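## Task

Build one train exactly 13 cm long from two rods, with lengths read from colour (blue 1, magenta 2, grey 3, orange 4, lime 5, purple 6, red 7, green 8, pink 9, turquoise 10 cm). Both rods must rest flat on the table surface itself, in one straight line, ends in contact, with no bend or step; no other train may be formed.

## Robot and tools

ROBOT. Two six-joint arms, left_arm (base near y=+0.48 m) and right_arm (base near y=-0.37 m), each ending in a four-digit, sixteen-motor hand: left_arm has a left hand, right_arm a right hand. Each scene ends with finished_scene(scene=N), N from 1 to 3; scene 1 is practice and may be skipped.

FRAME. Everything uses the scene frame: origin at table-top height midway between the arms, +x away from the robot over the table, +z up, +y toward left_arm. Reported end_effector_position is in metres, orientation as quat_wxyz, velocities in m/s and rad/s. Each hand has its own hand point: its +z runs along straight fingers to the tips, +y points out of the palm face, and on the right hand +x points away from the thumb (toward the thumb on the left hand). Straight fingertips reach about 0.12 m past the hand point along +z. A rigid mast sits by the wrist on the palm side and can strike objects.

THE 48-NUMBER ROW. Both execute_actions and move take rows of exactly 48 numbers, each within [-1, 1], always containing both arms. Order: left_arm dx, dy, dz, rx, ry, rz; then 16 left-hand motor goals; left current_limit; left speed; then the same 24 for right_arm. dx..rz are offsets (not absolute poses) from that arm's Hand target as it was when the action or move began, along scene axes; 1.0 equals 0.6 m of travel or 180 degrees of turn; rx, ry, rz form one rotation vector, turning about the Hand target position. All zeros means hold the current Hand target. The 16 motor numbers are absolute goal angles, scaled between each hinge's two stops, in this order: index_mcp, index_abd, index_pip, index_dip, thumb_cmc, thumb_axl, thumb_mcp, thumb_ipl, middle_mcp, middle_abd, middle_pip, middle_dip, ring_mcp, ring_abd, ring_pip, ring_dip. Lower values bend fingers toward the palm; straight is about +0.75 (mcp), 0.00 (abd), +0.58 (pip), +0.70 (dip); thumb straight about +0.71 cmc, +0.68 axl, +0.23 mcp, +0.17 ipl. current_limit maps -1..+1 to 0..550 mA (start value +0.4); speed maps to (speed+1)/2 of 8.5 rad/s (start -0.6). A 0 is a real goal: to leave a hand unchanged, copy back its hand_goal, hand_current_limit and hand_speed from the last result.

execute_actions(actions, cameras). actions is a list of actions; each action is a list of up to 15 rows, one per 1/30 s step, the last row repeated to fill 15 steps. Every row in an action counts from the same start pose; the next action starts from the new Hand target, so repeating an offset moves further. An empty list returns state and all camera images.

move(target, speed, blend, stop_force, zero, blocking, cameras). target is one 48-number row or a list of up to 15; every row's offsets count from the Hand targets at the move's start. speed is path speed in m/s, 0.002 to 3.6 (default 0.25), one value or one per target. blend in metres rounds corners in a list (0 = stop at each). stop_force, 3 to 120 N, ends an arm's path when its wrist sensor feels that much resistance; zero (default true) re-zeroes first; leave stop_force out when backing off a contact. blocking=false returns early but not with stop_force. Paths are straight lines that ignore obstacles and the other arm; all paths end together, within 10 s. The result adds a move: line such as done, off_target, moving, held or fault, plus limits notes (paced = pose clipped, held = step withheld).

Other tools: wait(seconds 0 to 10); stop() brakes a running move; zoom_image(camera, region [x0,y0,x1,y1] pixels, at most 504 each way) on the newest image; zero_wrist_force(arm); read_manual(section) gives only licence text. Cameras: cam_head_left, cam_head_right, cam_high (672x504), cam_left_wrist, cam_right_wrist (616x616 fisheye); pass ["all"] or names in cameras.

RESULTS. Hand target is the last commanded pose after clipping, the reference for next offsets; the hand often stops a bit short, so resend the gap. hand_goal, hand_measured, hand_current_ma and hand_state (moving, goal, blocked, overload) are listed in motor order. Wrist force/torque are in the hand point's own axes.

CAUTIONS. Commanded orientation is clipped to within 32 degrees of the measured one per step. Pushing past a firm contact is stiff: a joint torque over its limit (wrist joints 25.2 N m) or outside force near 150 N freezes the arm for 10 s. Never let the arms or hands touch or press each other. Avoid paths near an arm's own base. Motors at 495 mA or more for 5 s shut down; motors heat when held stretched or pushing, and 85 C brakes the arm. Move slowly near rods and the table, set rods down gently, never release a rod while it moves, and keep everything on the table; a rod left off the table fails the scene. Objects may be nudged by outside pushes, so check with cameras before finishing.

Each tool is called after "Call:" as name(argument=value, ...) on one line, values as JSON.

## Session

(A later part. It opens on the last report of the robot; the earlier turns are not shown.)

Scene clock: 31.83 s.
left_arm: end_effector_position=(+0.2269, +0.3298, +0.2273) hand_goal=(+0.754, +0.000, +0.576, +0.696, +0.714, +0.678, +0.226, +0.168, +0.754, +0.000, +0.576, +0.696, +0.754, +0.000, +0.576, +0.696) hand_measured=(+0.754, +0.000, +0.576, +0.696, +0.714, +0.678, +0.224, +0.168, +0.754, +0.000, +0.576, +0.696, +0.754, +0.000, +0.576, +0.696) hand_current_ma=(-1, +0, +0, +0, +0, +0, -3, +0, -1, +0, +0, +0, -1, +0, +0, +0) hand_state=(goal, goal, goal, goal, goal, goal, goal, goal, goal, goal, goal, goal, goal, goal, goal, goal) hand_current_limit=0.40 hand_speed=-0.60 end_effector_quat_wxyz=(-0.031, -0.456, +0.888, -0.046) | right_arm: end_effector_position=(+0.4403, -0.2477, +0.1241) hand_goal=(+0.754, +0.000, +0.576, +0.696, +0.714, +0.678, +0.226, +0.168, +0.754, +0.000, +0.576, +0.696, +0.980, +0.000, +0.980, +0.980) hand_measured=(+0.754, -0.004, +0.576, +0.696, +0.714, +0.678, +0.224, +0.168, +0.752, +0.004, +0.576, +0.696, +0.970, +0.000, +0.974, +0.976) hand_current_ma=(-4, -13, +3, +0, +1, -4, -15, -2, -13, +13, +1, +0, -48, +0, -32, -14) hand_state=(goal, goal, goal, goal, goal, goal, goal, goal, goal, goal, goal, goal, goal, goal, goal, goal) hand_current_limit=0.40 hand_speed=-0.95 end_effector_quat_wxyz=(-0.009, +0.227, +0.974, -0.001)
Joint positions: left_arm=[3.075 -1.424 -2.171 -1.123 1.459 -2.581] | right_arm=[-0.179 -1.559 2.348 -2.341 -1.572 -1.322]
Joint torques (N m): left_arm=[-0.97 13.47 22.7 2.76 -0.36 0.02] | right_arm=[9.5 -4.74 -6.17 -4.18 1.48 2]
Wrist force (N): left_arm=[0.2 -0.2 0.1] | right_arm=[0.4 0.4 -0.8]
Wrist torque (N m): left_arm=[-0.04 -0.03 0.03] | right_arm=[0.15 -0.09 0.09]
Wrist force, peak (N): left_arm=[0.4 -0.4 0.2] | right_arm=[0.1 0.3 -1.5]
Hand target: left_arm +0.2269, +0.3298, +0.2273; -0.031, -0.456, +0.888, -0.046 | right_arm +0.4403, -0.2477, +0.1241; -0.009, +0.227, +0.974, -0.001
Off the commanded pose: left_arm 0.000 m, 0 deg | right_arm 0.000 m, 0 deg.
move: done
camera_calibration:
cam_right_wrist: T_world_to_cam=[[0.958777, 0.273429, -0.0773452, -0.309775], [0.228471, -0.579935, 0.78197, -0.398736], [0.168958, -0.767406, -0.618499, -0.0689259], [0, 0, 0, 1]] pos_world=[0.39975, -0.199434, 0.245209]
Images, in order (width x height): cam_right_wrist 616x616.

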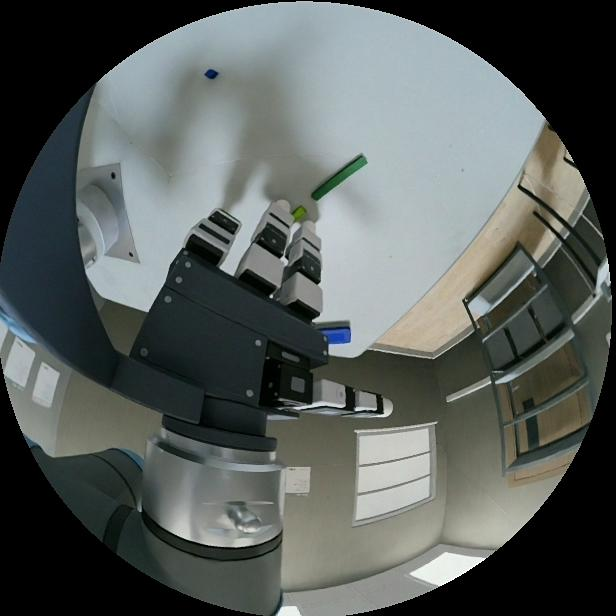

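Call:
move(target=[[0,0,0,0,0,0,0.754,0,0.576,0.696,0.714,0.678,0.226,0.168,0.754,0,0.576,0.696,0.754,0,0.576,0.696,0.4,-0.6,0,0,0.04,0,0,0,0.754,0,0.576,0.696,0.714,0.678,0.226,0.168,0.754,0,0.576,0.696,0.98,0,0.98,0.98,0.4,-0.95],[0,0,0,0,0,0,0.754,0,0.576,0.696,0.714,0.678,0.226,0.168,0.754,0,0.576,0.696,0.754,0,0.576,0.696,0.4,-0.6,-0.0442,-0.0897,0.04,0,0,0,0.754,0,0.576,0.696,0.714,0.678,0.226,0.168,0.754,0,0.576,0.696,0.98,0,0.98,0.98,0.4,-0.95]], cameras=["cam_right_wrist","cam_high"], speed=0.12)

Call:
zoom_image(camera="cam_right_wrist", region=[270, 80, 370, 180])

Call:
zoom_image(camera="cam_high", region=[235, 220, 305, 290])

Scene clock: 34.37 s.
left_arm: end_effector_position=(+0.2269, +0.3298, +0.2273) hand_goal=(+0.754, +0.000, +0.576, +0.696, +0.714, +0.678, +0.226, +0.168, +0.754, +0.000, +0.576, +0.696, +0.754, +0.000, +0.576, +0.696) hand_measured=(+0.754, +0.000, +0.576, +0.696, +0.714, +0.678, +0.224, +0.168, +0.754, +0.000, +0.576, +0.696, +0.754, +0.000, +0.576, +0.696) hand_current_ma=(-1, +0, +0, +0, +0, +0, -3, +0, -1, +0, +0, +0, -1, +0, +0, +0) hand_state=(goal, goal, goal, goal, goal, goal, goal, goal, goal, goal, goal, goal, goal, goal, goal, goal) hand_current_limit=0.40 hand_speed=-0.60 end_effector_quat_wxyz=(-0.031, -0.456, +0.888, -0.046) | right_arm: end_effector_position=(+0.4138, -0.3014, +0.1481) hand_goal=(+0.754, +0.000, +0.576, +0.696, +0.714, +0.678, +0.226, +0.168, +0.754, +0.000, +0.576, +0.696, +0.980, +0.000, +0.980, +0.980) hand_measured=(+0.754, -0.004, +0.576, +0.696, +0.714, +0.678, +0.224, +0.168, +0.752, +0.002, +0.576, +0.696, +0.970, +0.000, +0.974, +0.976) hand_current_ma=(-4, -13, +3, +0, +1, -4, -15, -2, -13, +12, +1, +0, -48, +0, -32, -14) hand_state=(goal, goal, goal, goal, goal, goal, goal, goal, goal, goal, goal, goal, goal, goal, goal, goal) hand_current_limit=0.40 hand_speed=-0.95 end_effector_quat_wxyz=(-0.009, +0.227, +0.974, -0.001)
Joint positions: left_arm=[3.075 -1.424 -2.171 -1.123 1.459 -2.581] | right_arm=[-0.341 -1.692 2.387 -2.248 -1.576 -1.484]
Joint torques (N m): left_arm=[-0.34 13.61 21.96 2.46 -0.19 -0.25] | right_arm=[-9.36 -29.02 -7.59 -0.87 1.54 -2.2]
Wrist force (N): left_arm=[0.0 -0.2 0.1] | right_arm=[0.4 0.2 -0.2]
Wrist torque (N m): left_arm=[-0.04 0.01 0.00] | right_arm=[0.07 -0.07 0.09]
Wrist force, peak (N): left_arm=[0.2 -0.4 0.7] | right_arm=[-0.1 1.3 -0.9]
Hand target: left_arm +0.2269, +0.3298, +0.2273; -0.031, -0.456, +0.888, -0.046 | right_arm +0.4138, -0.3015, +0.1481; -0.009, +0.227, +0.974, -0.001
Off the commanded pose: left_arm 0.000 m, 0 deg | right_arm 0.000 m, 0 deg.
move: done
camera_calibration:
cam_right_wrist: T_world_to_cam=[[0.958777, 0.273429, -0.0773452, -0.267924], [0.228471, -0.579935, 0.78197, -0.442614], [0.168958, -0.767406, -0.618499, -0.0908311], [0, 0, 0, 1]] pos_world=[0.37335, -0.253134, 0.269209]
Images, in order (width x height): cam_high 672x504, cam_right_wrist 616x616.

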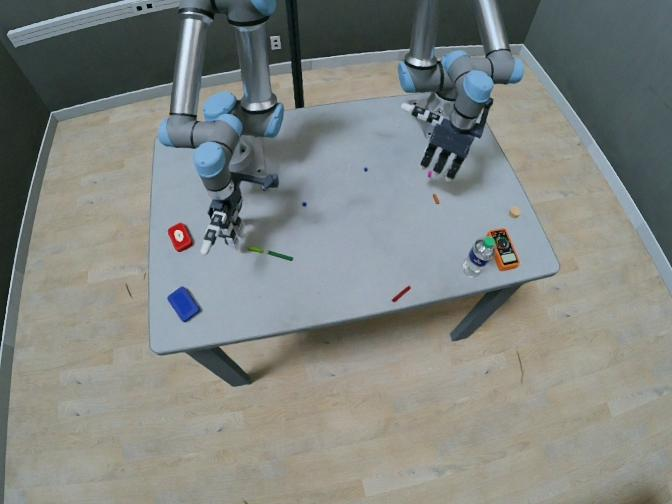

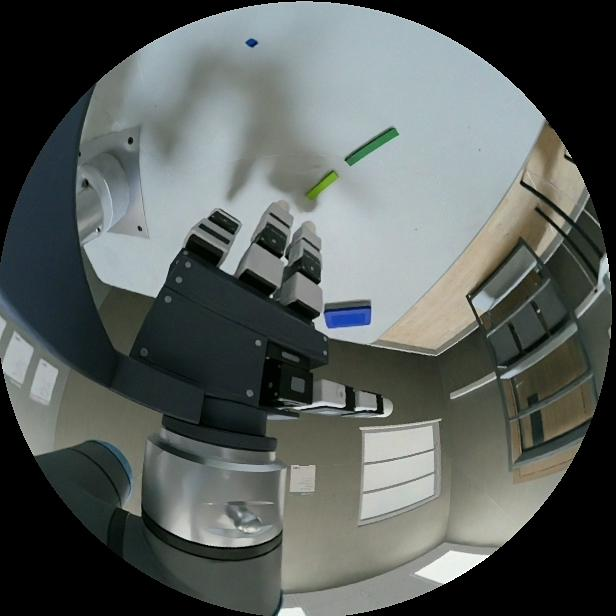

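Scaled by 5.040 from the camera's 616x616 image, which has a finer 880x880 frame.

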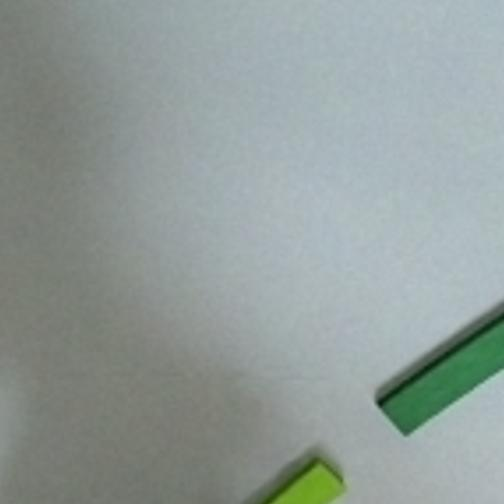

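Scaled by 7.200.

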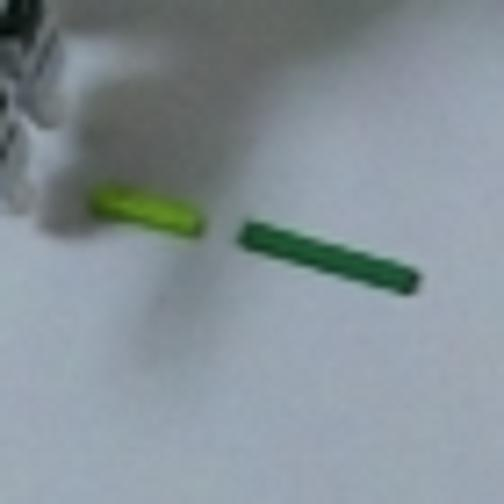

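Call:
zoom_image(camera="cam_right_wrist", region=[300, 115, 405, 210])

Scaled by 4.800 from the camera's 616x616 image, which has a finer 880x880 frame.

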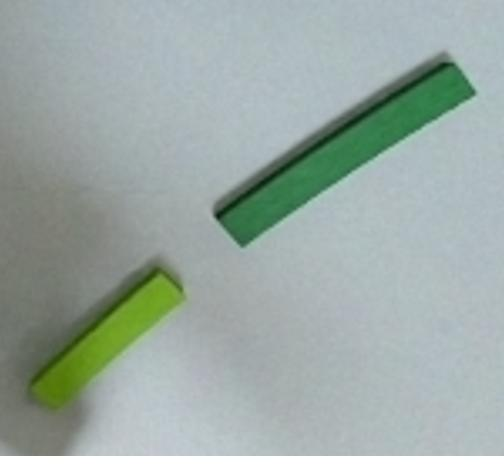

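Call:
move(target=[[0,0,0,0,0,0,0.754,0,0.576,0.696,0.714,0.678,0.226,0.168,0.754,0,0.576,0.696,0.754,0,0.576,0.696,0.4,-0.6,0.0442,0.0897,0,0,0,0,0.754,0,0.576,0.696,0.714,0.678,0.226,0.168,0.754,0,0.576,0.696,0.98,0,0.98,0.98,0.4,-0.95],[0,0,0,0,0,0,0.754,0,0.576,0.696,0.714,0.678,0.226,0.168,0.754,0,0.576,0.696,0.754,0,0.576,0.696,0.4,-0.6,0.0442,0.0897,-0.0405,0,0,0,0.754,-0.12,0.576,0.696,0.714,0.678,0.226,0.168,0.754,0.12,0.576,0.696,0.98,0,0.98,0.98,0.4,-0.95],[0,0,0,0,0,0,0.754,0,0.576,0.696,0.714,0.678,0.226,0.168,0.754,0,0.576,0.696,0.754,0,0.576,0.696,0.4,-0.6,0.0605,0.1133,-0.0405,0,0,-0.0183,0.754,-0.12,0.576,0.696,0.714,0.678,0.226,0.168,0.754,0.12,0.576,0.696,0.98,0,0.98,0.98,0.4,-0.95]], cameras=["cam_right_wrist","cam_high"], speed=0.08)

Call:
zoom_image(camera="cam_right_wrist", region=[270, 130, 370, 230])

Call:
zoom_image(camera="cam_high", region=[235, 220, 305, 290])

Scene clock: 40.03 s.
left_arm: end_effector_position=(+0.2269, +0.3298, +0.2273) hand_goal=(+0.754, +0.000, +0.576, +0.696, +0.714, +0.678, +0.226, +0.168, +0.754, +0.000, +0.576, +0.696, +0.754, +0.000, +0.576, +0.696) hand_measured=(+0.754, +0.000, +0.576, +0.696, +0.714, +0.678, +0.224, +0.168, +0.754, +0.000, +0.576, +0.696, +0.754, +0.000, +0.576, +0.696) hand_current_ma=(-1, +0, +0, +0, +0, +0, -3, +0, -1, +0, +0, +0, -1, +0, +0, +0) hand_state=(goal, goal, goal, goal, goal, goal, goal, goal, goal, goal, goal, goal, goal, goal, goal, goal) hand_current_limit=0.40 hand_speed=-0.60 end_effector_quat_wxyz=(-0.031, -0.456, +0.888, -0.046) | right_arm: end_effector_position=(+0.4501, -0.2336, +0.1238) hand_goal=(+0.754, -0.120, +0.576, +0.696, +0.714, +0.678, +0.226, +0.168, +0.754, +0.120, +0.576, +0.696, +0.980, +0.000, +0.980, +0.980) hand_measured=(+0.754, -0.084, +0.576, +0.696, +0.714, +0.678, +0.224, +0.168, +0.752, +0.088, +0.576, +0.696, +0.970, +0.000, +0.974, +0.976) hand_current_ma=(+0, +151, +3, +0, +1, -4, -15, -2, -5, -132, +1, +0, -48, +0, -32, -14) hand_state=(goal, blocked, goal, goal, goal, goal, goal, goal, goal, blocked, goal, goal, goal, goal, goal, goal) hand_current_limit=0.40 hand_speed=-0.95 end_effector_quat_wxyz=(-0.010, +0.255, +0.967, -0.001)
Joint positions: left_arm=[3.075 -1.424 -2.171 -1.123 1.459 -2.581] | right_arm=[-0.132 -1.537 2.327 -2.341 -1.57 -1.218]
Joint torques (N m): left_arm=[-0.4 11.94 22.75 2.65 -0.32 -0.3] | right_arm=[9.08 -5.61 -26.71 -0.97 -0.88 2.25]
Wrist force (N): left_arm=[0.0 -0.2 0.4] | right_arm=[0.3 0.1 -0.7]
Wrist torque (N m): left_arm=[-0.05 0.01 0.01] | right_arm=[0.09 -0.09 -0.14]
Wrist force, peak (N): left_arm=[0.3 -0.2 0.5] | right_arm=[0.3 -0.4 -2.0]
Hand target: left_arm +0.2269, +0.3298, +0.2273; -0.031, -0.456, +0.888, -0.046 | right_arm +0.4501, -0.2335, +0.1238; -0.010, +0.255, +0.967, -0.001
Off the commanded pose: left_arm 0.000 m, 0 deg | right_arm 0.000 m, 0 deg.
move: done
camera_calibration:
cam_right_wrist: T_world_to_cam=[[0.972872, 0.218077, -0.0772193, -0.342313], [0.194792, -0.592109, 0.781961, -0.380231], [0.124806, -0.775789, -0.618526, -0.0420077], [0, 0, 0, 1]] pos_world=[0.412336, -0.183076, 0.244909]
Images, in order (width x height): cam_high 672x504, cam_right_wrist 616x616.

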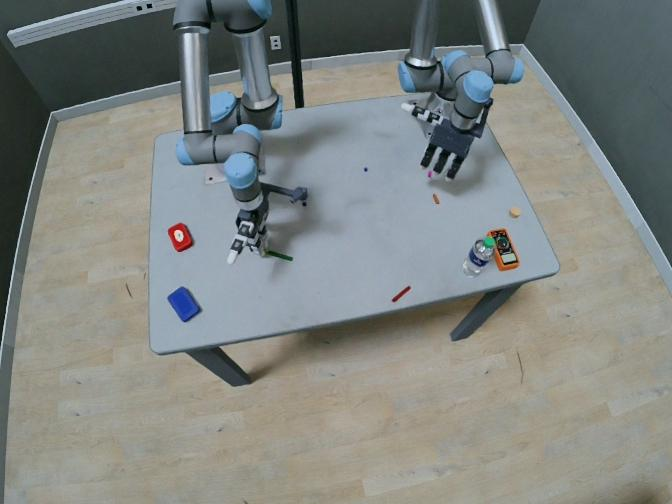

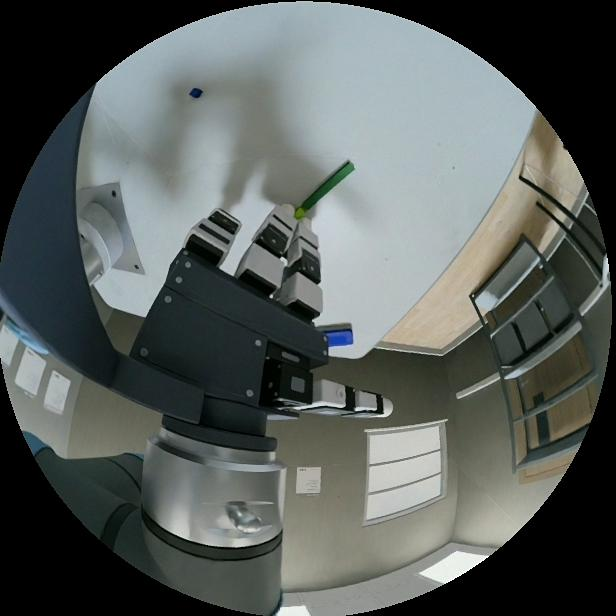

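Scaled by 5.040 from the camera's 616x616 image, which has a finer 880x880 frame.

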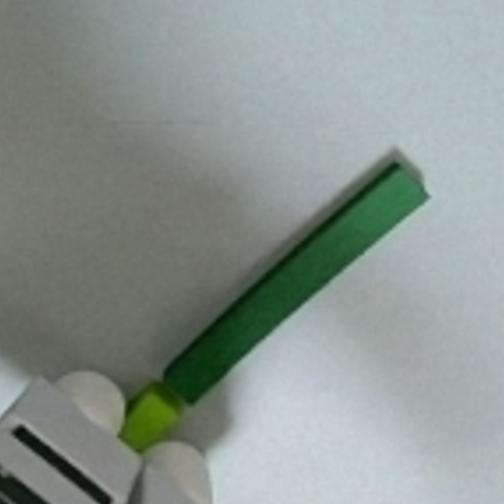

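Scaled by 7.200.

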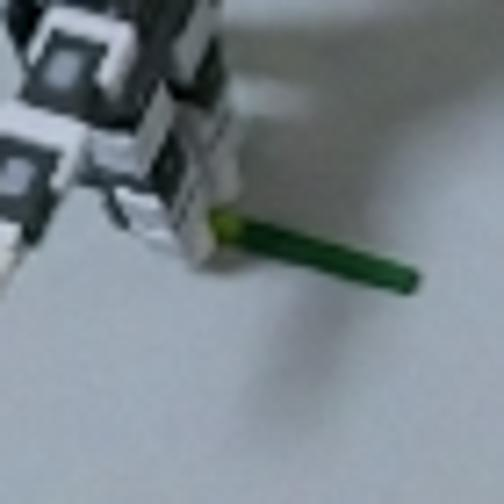

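Call:
zoom_image(camera="cam_right_wrist", region=[285, 190, 325, 230])

Scaled by 12.600 from the camera's 616x616 image, which has a finer 880x880 frame.

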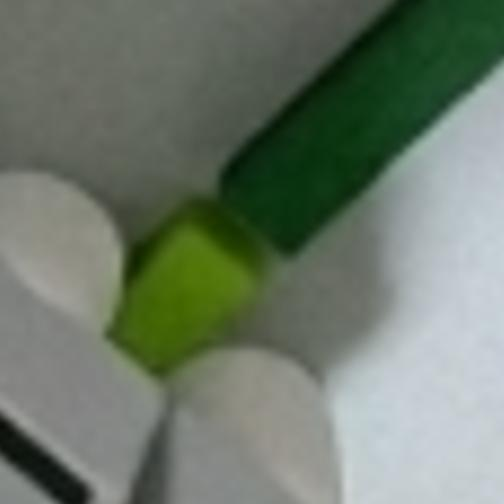

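Call:
move(target=[[0,0,0,0,0,0,0.754,0,0.576,0.696,0.714,0.678,0.226,0.168,0.754,0,0.576,0.696,0.754,0,0.576,0.696,0.4,-0.6,0.0116,0.0203,0,0,0,0,0.754,-0.12,0.576,0.696,0.714,0.678,0.226,0.168,0.754,0.12,0.576,0.696,0.98,0,0.98,0.98,0.4,-0.95]], cameras=["cam_right_wrist","cam_high"], speed=0.03)

Call:
zoom_image(camera="cam_right_wrist", region=[285, 190, 325, 230])

Call:
zoom_image(camera="cam_right_wrist", region=[270, 130, 370, 230])

Scene clock: 41.73 s.
left_arm: end_effector_position=(+0.2269, +0.3298, +0.2273) hand_goal=(+0.754, +0.000, +0.576, +0.696, +0.714, +0.678, +0.226, +0.168, +0.754, +0.000, +0.576, +0.696, +0.754, +0.000, +0.576, +0.696) hand_measured=(+0.754, +0.000, +0.576, +0.696, +0.714, +0.678, +0.224, +0.168, +0.754, +0.000, +0.576, +0.696, +0.754, +0.000, +0.576, +0.696) hand_current_ma=(-1, +0, +0, +0, +0, +0, -3, +0, -1, +0, +0, +0, -1, +0, +0, +0) hand_state=(goal, goal, goal, goal, goal, goal, goal, goal, goal, goal, goal, goal, goal, goal, goal, goal) hand_current_limit=0.40 hand_speed=-0.60 end_effector_quat_wxyz=(-0.031, -0.456, +0.888, -0.046) | right_arm: end_effector_position=(+0.4570, -0.2215, +0.1238) hand_goal=(+0.754, -0.120, +0.576, +0.696, +0.714, +0.678, +0.226, +0.168, +0.754, +0.120, +0.576, +0.696, +0.980, +0.000, +0.980, +0.980) hand_measured=(+0.754, -0.084, +0.576, +0.696, +0.714, +0.678, +0.224, +0.168, +0.752, +0.088, +0.576, +0.696, +0.970, +0.000, +0.974, +0.976) hand_current_ma=(+0, +151, +3, +0, +1, -4, -15, -2, -5, -132, +1, +0, -48, +0, -32, -14) hand_state=(goal, blocked, goal, goal, goal, goal, goal, goal, goal, blocked, goal, goal, goal, goal, goal, goal) hand_current_limit=0.40 hand_speed=-0.95 end_effector_quat_wxyz=(-0.010, +0.255, +0.967, -0.001)
Joint positions: left_arm=[3.075 -1.424 -2.171 -1.123 1.459 -2.581] | right_arm=[-0.1 -1.516 2.304 -2.34 -1.57 -1.185]
Joint torques (N m): left_arm=[0.55 13.02 22.35 2.75 -0.43 -0.34] | right_arm=[9.04 -6.52 -26.32 -0.97 1.47 2.25]
Wrist force (N): left_arm=[0.0 -0.3 0.3] | right_arm=[0.1 0.0 -0.4]
Wrist torque (N m): left_arm=[-0.07 0.02 0.01] | right_arm=[0.06 -0.04 -0.13]
Wrist force, peak (N): left_arm=[0.1 -0.5 0.4] | right_arm=[0.8 0.1 -0.8]
Hand target: left_arm +0.2269, +0.3298, +0.2273; -0.031, -0.456, +0.888, -0.046 | right_arm +0.4571, -0.2213, +0.1238; -0.010, +0.255, +0.967, -0.001
Off the commanded pose: left_arm 0.000 m, 0 deg | right_arm 0.000 m, 0 deg.
move: done
camera_calibration:
cam_right_wrist: T_world_to_cam=[[0.972916, 0.217865, -0.077257, -0.351711], [0.194695, -0.592163, 0.781945, -0.374375], [0.12461, -0.775808, -0.618542, -0.033399], [0, 0, 0, 1]] pos_world=[0.419236, -0.170976, 0.244909]
Images, in order (width x height): cam_high 672x504, cam_right_wrist 616x616.

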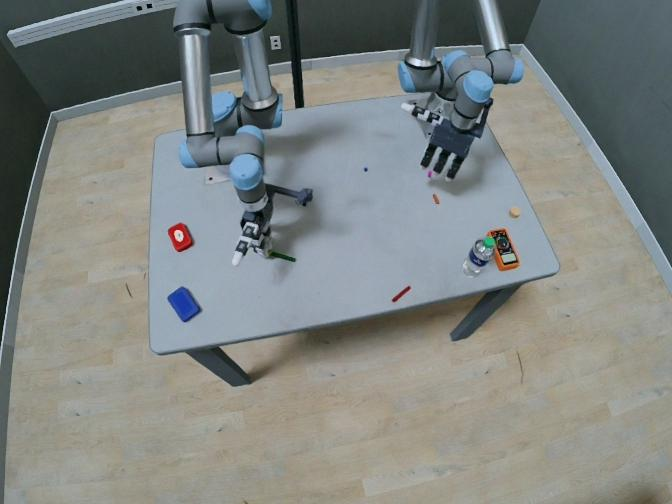

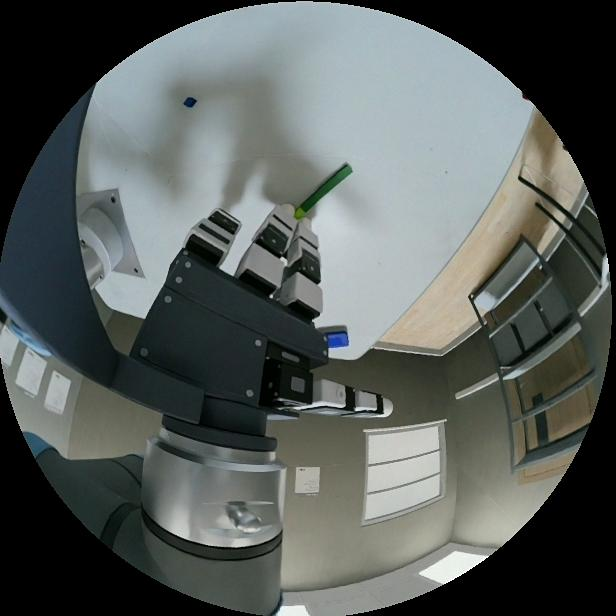

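Scaled by 12.600 from the camera's 616x616 image, which has a finer 880x880 frame.

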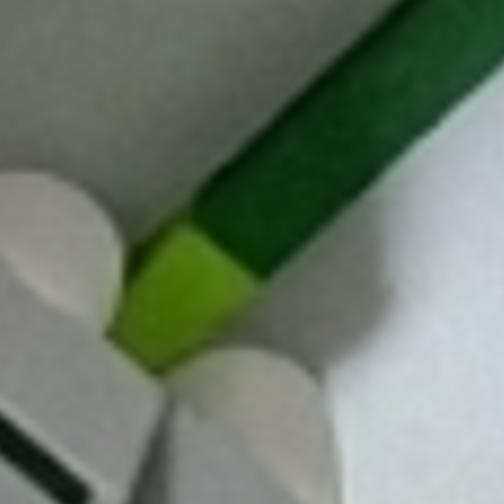

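Scaled by 5.040 from the camera's 616x616 image, which has a finer 880x880 frame.

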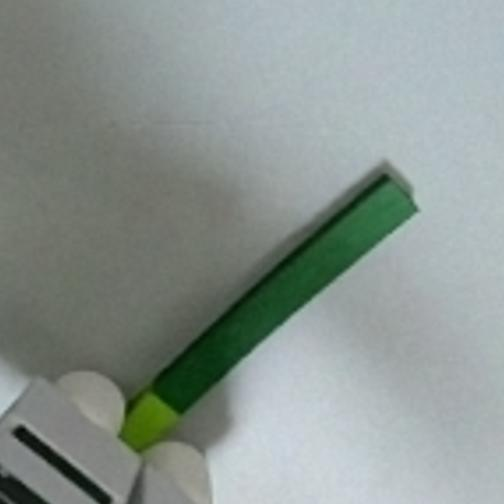

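Call:
move(target=[[0,0,0,0,0,0,0.754,0,0.576,0.696,0.714,0.678,0.226,0.168,0.754,0,0.576,0.696,0.754,0,0.576,0.696,0.4,-0.6,0,0,0.0002,0,0,0,0.754,0,0.576,0.696,0.714,0.678,0.226,0.168,0.754,0,0.576,0.696,0.98,0,0.98,0.98,0.4,-0.95],[0,0,0,0,0,0,0.754,0,0.576,0.696,0.714,0.678,0.226,0.168,0.754,0,0.576,0.696,0.754,0,0.576,0.696,0.4,-0.6,0,0,0.04,0,0,0,0.754,0,0.576,0.696,0.714,0.678,0.226,0.168,0.754,0,0.576,0.696,0.98,0,0.98,0.98,0.4,-0.95],[0,0,0,0,0,0,0.754,0,0.576,0.696,0.714,0.678,0.226,0.168,0.754,0,0.576,0.696,0.754,0,0.576,0.696,0.4,-0.6,-0.0492,-0.0870,0.04,0,0,0,0.754,0,0.576,0.696,0.714,0.678,0.226,0.168,0.754,0,0.576,0.696,0.98,0,0.98,0.98,0.4,-0.95]], cameras=["cam_right_wrist","cam_high","cam_head_left"], speed=0.12)

Call:
zoom_image(camera="cam_right_wrist", region=[305, 115, 405, 215])

Call:
zoom_image(camera="cam_high", region=[235, 220, 305, 290])

Scene clock: 45.70 s.
left_arm: end_effector_position=(+0.2269, +0.3298, +0.2273) hand_goal=(+0.754, +0.000, +0.576, +0.696, +0.714, +0.678, +0.226, +0.168, +0.754, +0.000, +0.576, +0.696, +0.754, +0.000, +0.576, +0.696) hand_measured=(+0.754, +0.000, +0.576, +0.696, +0.714, +0.678, +0.224, +0.168, +0.754, +0.000, +0.576, +0.696, +0.754, +0.000, +0.576, +0.696) hand_current_ma=(-1, +0, +0, +0, +0, +0, -3, +0, -1, +0, +0, +0, -1, +0, +0, +0) hand_state=(goal, goal, goal, goal, goal, goal, goal, goal, goal, goal, goal, goal, goal, goal, goal, goal) hand_current_limit=0.40 hand_speed=-0.60 end_effector_quat_wxyz=(-0.031, -0.456, +0.888, -0.046) | right_arm: end_effector_position=(+0.4276, -0.2735, +0.1478) hand_goal=(+0.754, +0.000, +0.576, +0.696, +0.714, +0.678, +0.226, +0.168, +0.754, +0.000, +0.576, +0.696, +0.980, +0.000, +0.980, +0.980) hand_measured=(+0.754, -0.004, +0.576, +0.696, +0.714, +0.678, +0.224, +0.168, +0.752, +0.002, +0.576, +0.696, +0.970, +0.000, +0.974, +0.976) hand_current_ma=(+0, -13, +3, +0, +1, -4, -15, -2, -5, +12, +1, +0, -48, +0, -32, -14) hand_state=(goal, goal, goal, goal, goal, goal, goal, goal, goal, goal, goal, goal, goal, goal, goal, goal) hand_current_limit=0.40 hand_speed=-0.95 end_effector_quat_wxyz=(-0.010, +0.255, +0.967, -0.001)
Joint positions: left_arm=[3.075 -1.424 -2.171 -1.123 1.459 -2.581] | right_arm=[-0.249 -1.661 2.361 -2.253 -1.573 -1.334]
Joint torques (N m): left_arm=[-0.33 12.81 21.89 2.56 -0.39 -0.23] | right_arm=[-10.19 -30.62 -6.46 -0.9 1.6 -2.66]
Wrist force (N): left_arm=[0.1 -0.4 0.2] | right_arm=[-0.1 -0.1 -0.8]
Wrist torque (N m): left_arm=[-0.07 -0.02 0.03] | right_arm=[0.08 -0.02 0.02]
Wrist force, peak (N): left_arm=[0.1 -0.3 0.5] | right_arm=[0.1 0.8 -1.4]
Hand target: left_arm +0.2269, +0.3298, +0.2273; -0.031, -0.456, +0.888, -0.046 | right_arm +0.4275, -0.2735, +0.1478; -0.010, +0.255, +0.967, -0.001
Off the commanded pose: left_arm 0.000 m, 0 deg | right_arm 0.000 m, 0 deg.
move: done
camera_calibration:
cam_right_wrist: T_world_to_cam=[[0.972919, 0.217847, -0.0772703, -0.309947], [0.194687, -0.592117, 0.781981, -0.418147], [0.124599, -0.775848, -0.618494, -0.0551726], [0, 0, 0, 1]] pos_world=[0.389836, -0.222877, 0.268909]
Images, in order (width x height): cam_head_left 672x504, cam_high 672x504, cam_right_wrist 616x616.

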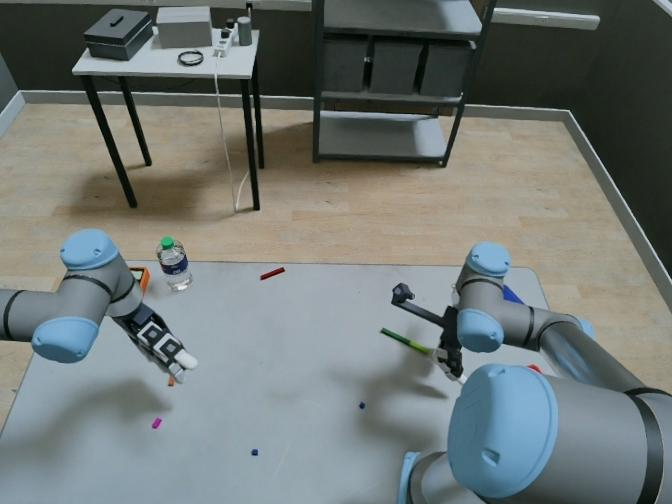

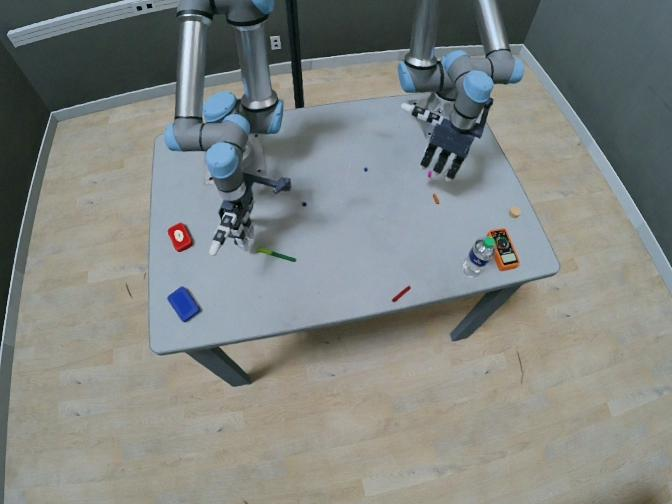

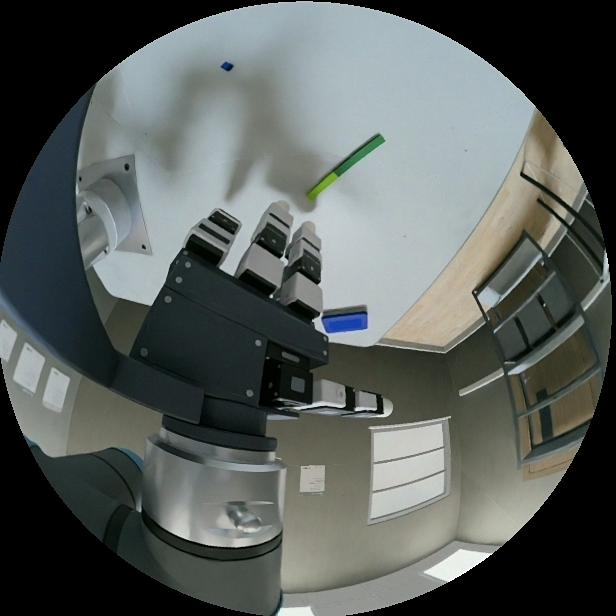

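Scaled by 5.040 from the camera's 616x616 image, which has a finer 880x880 frame.

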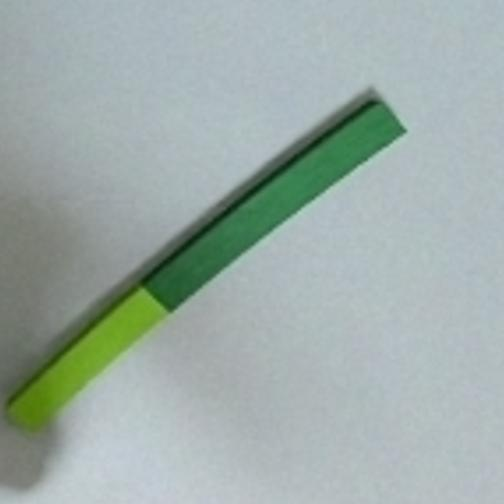

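Scaled by 7.200.

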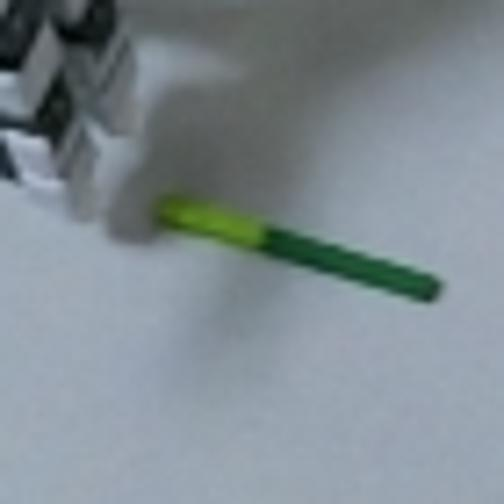

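Call:
zoom_image(camera="cam_right_wrist", region=[320, 155, 355, 190])

Call:
zoom_image(camera="cam_head_left", region=[370, 310, 450, 370])

Scaled by 14.400 from the camera's 616x616 image, which has a finer 880x880 frame.

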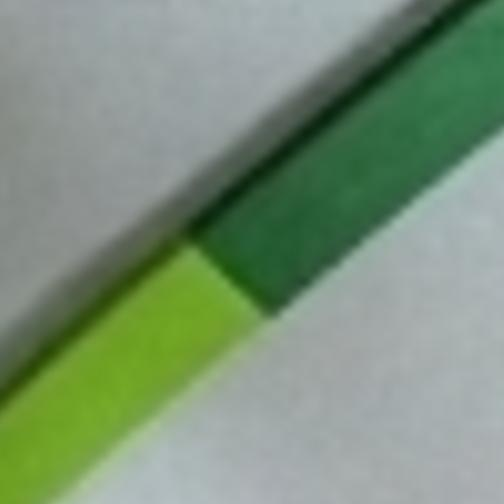

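Scaled by 6.300.

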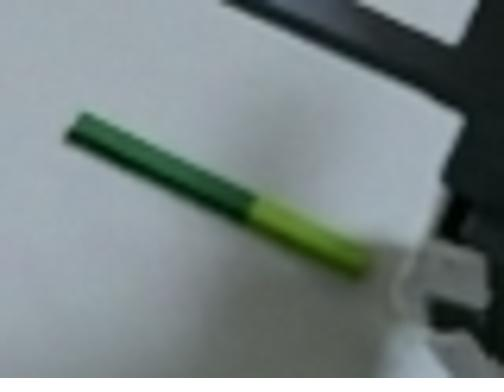

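Call:
finished_scene(scene=1)

The scene is finished: the task was done.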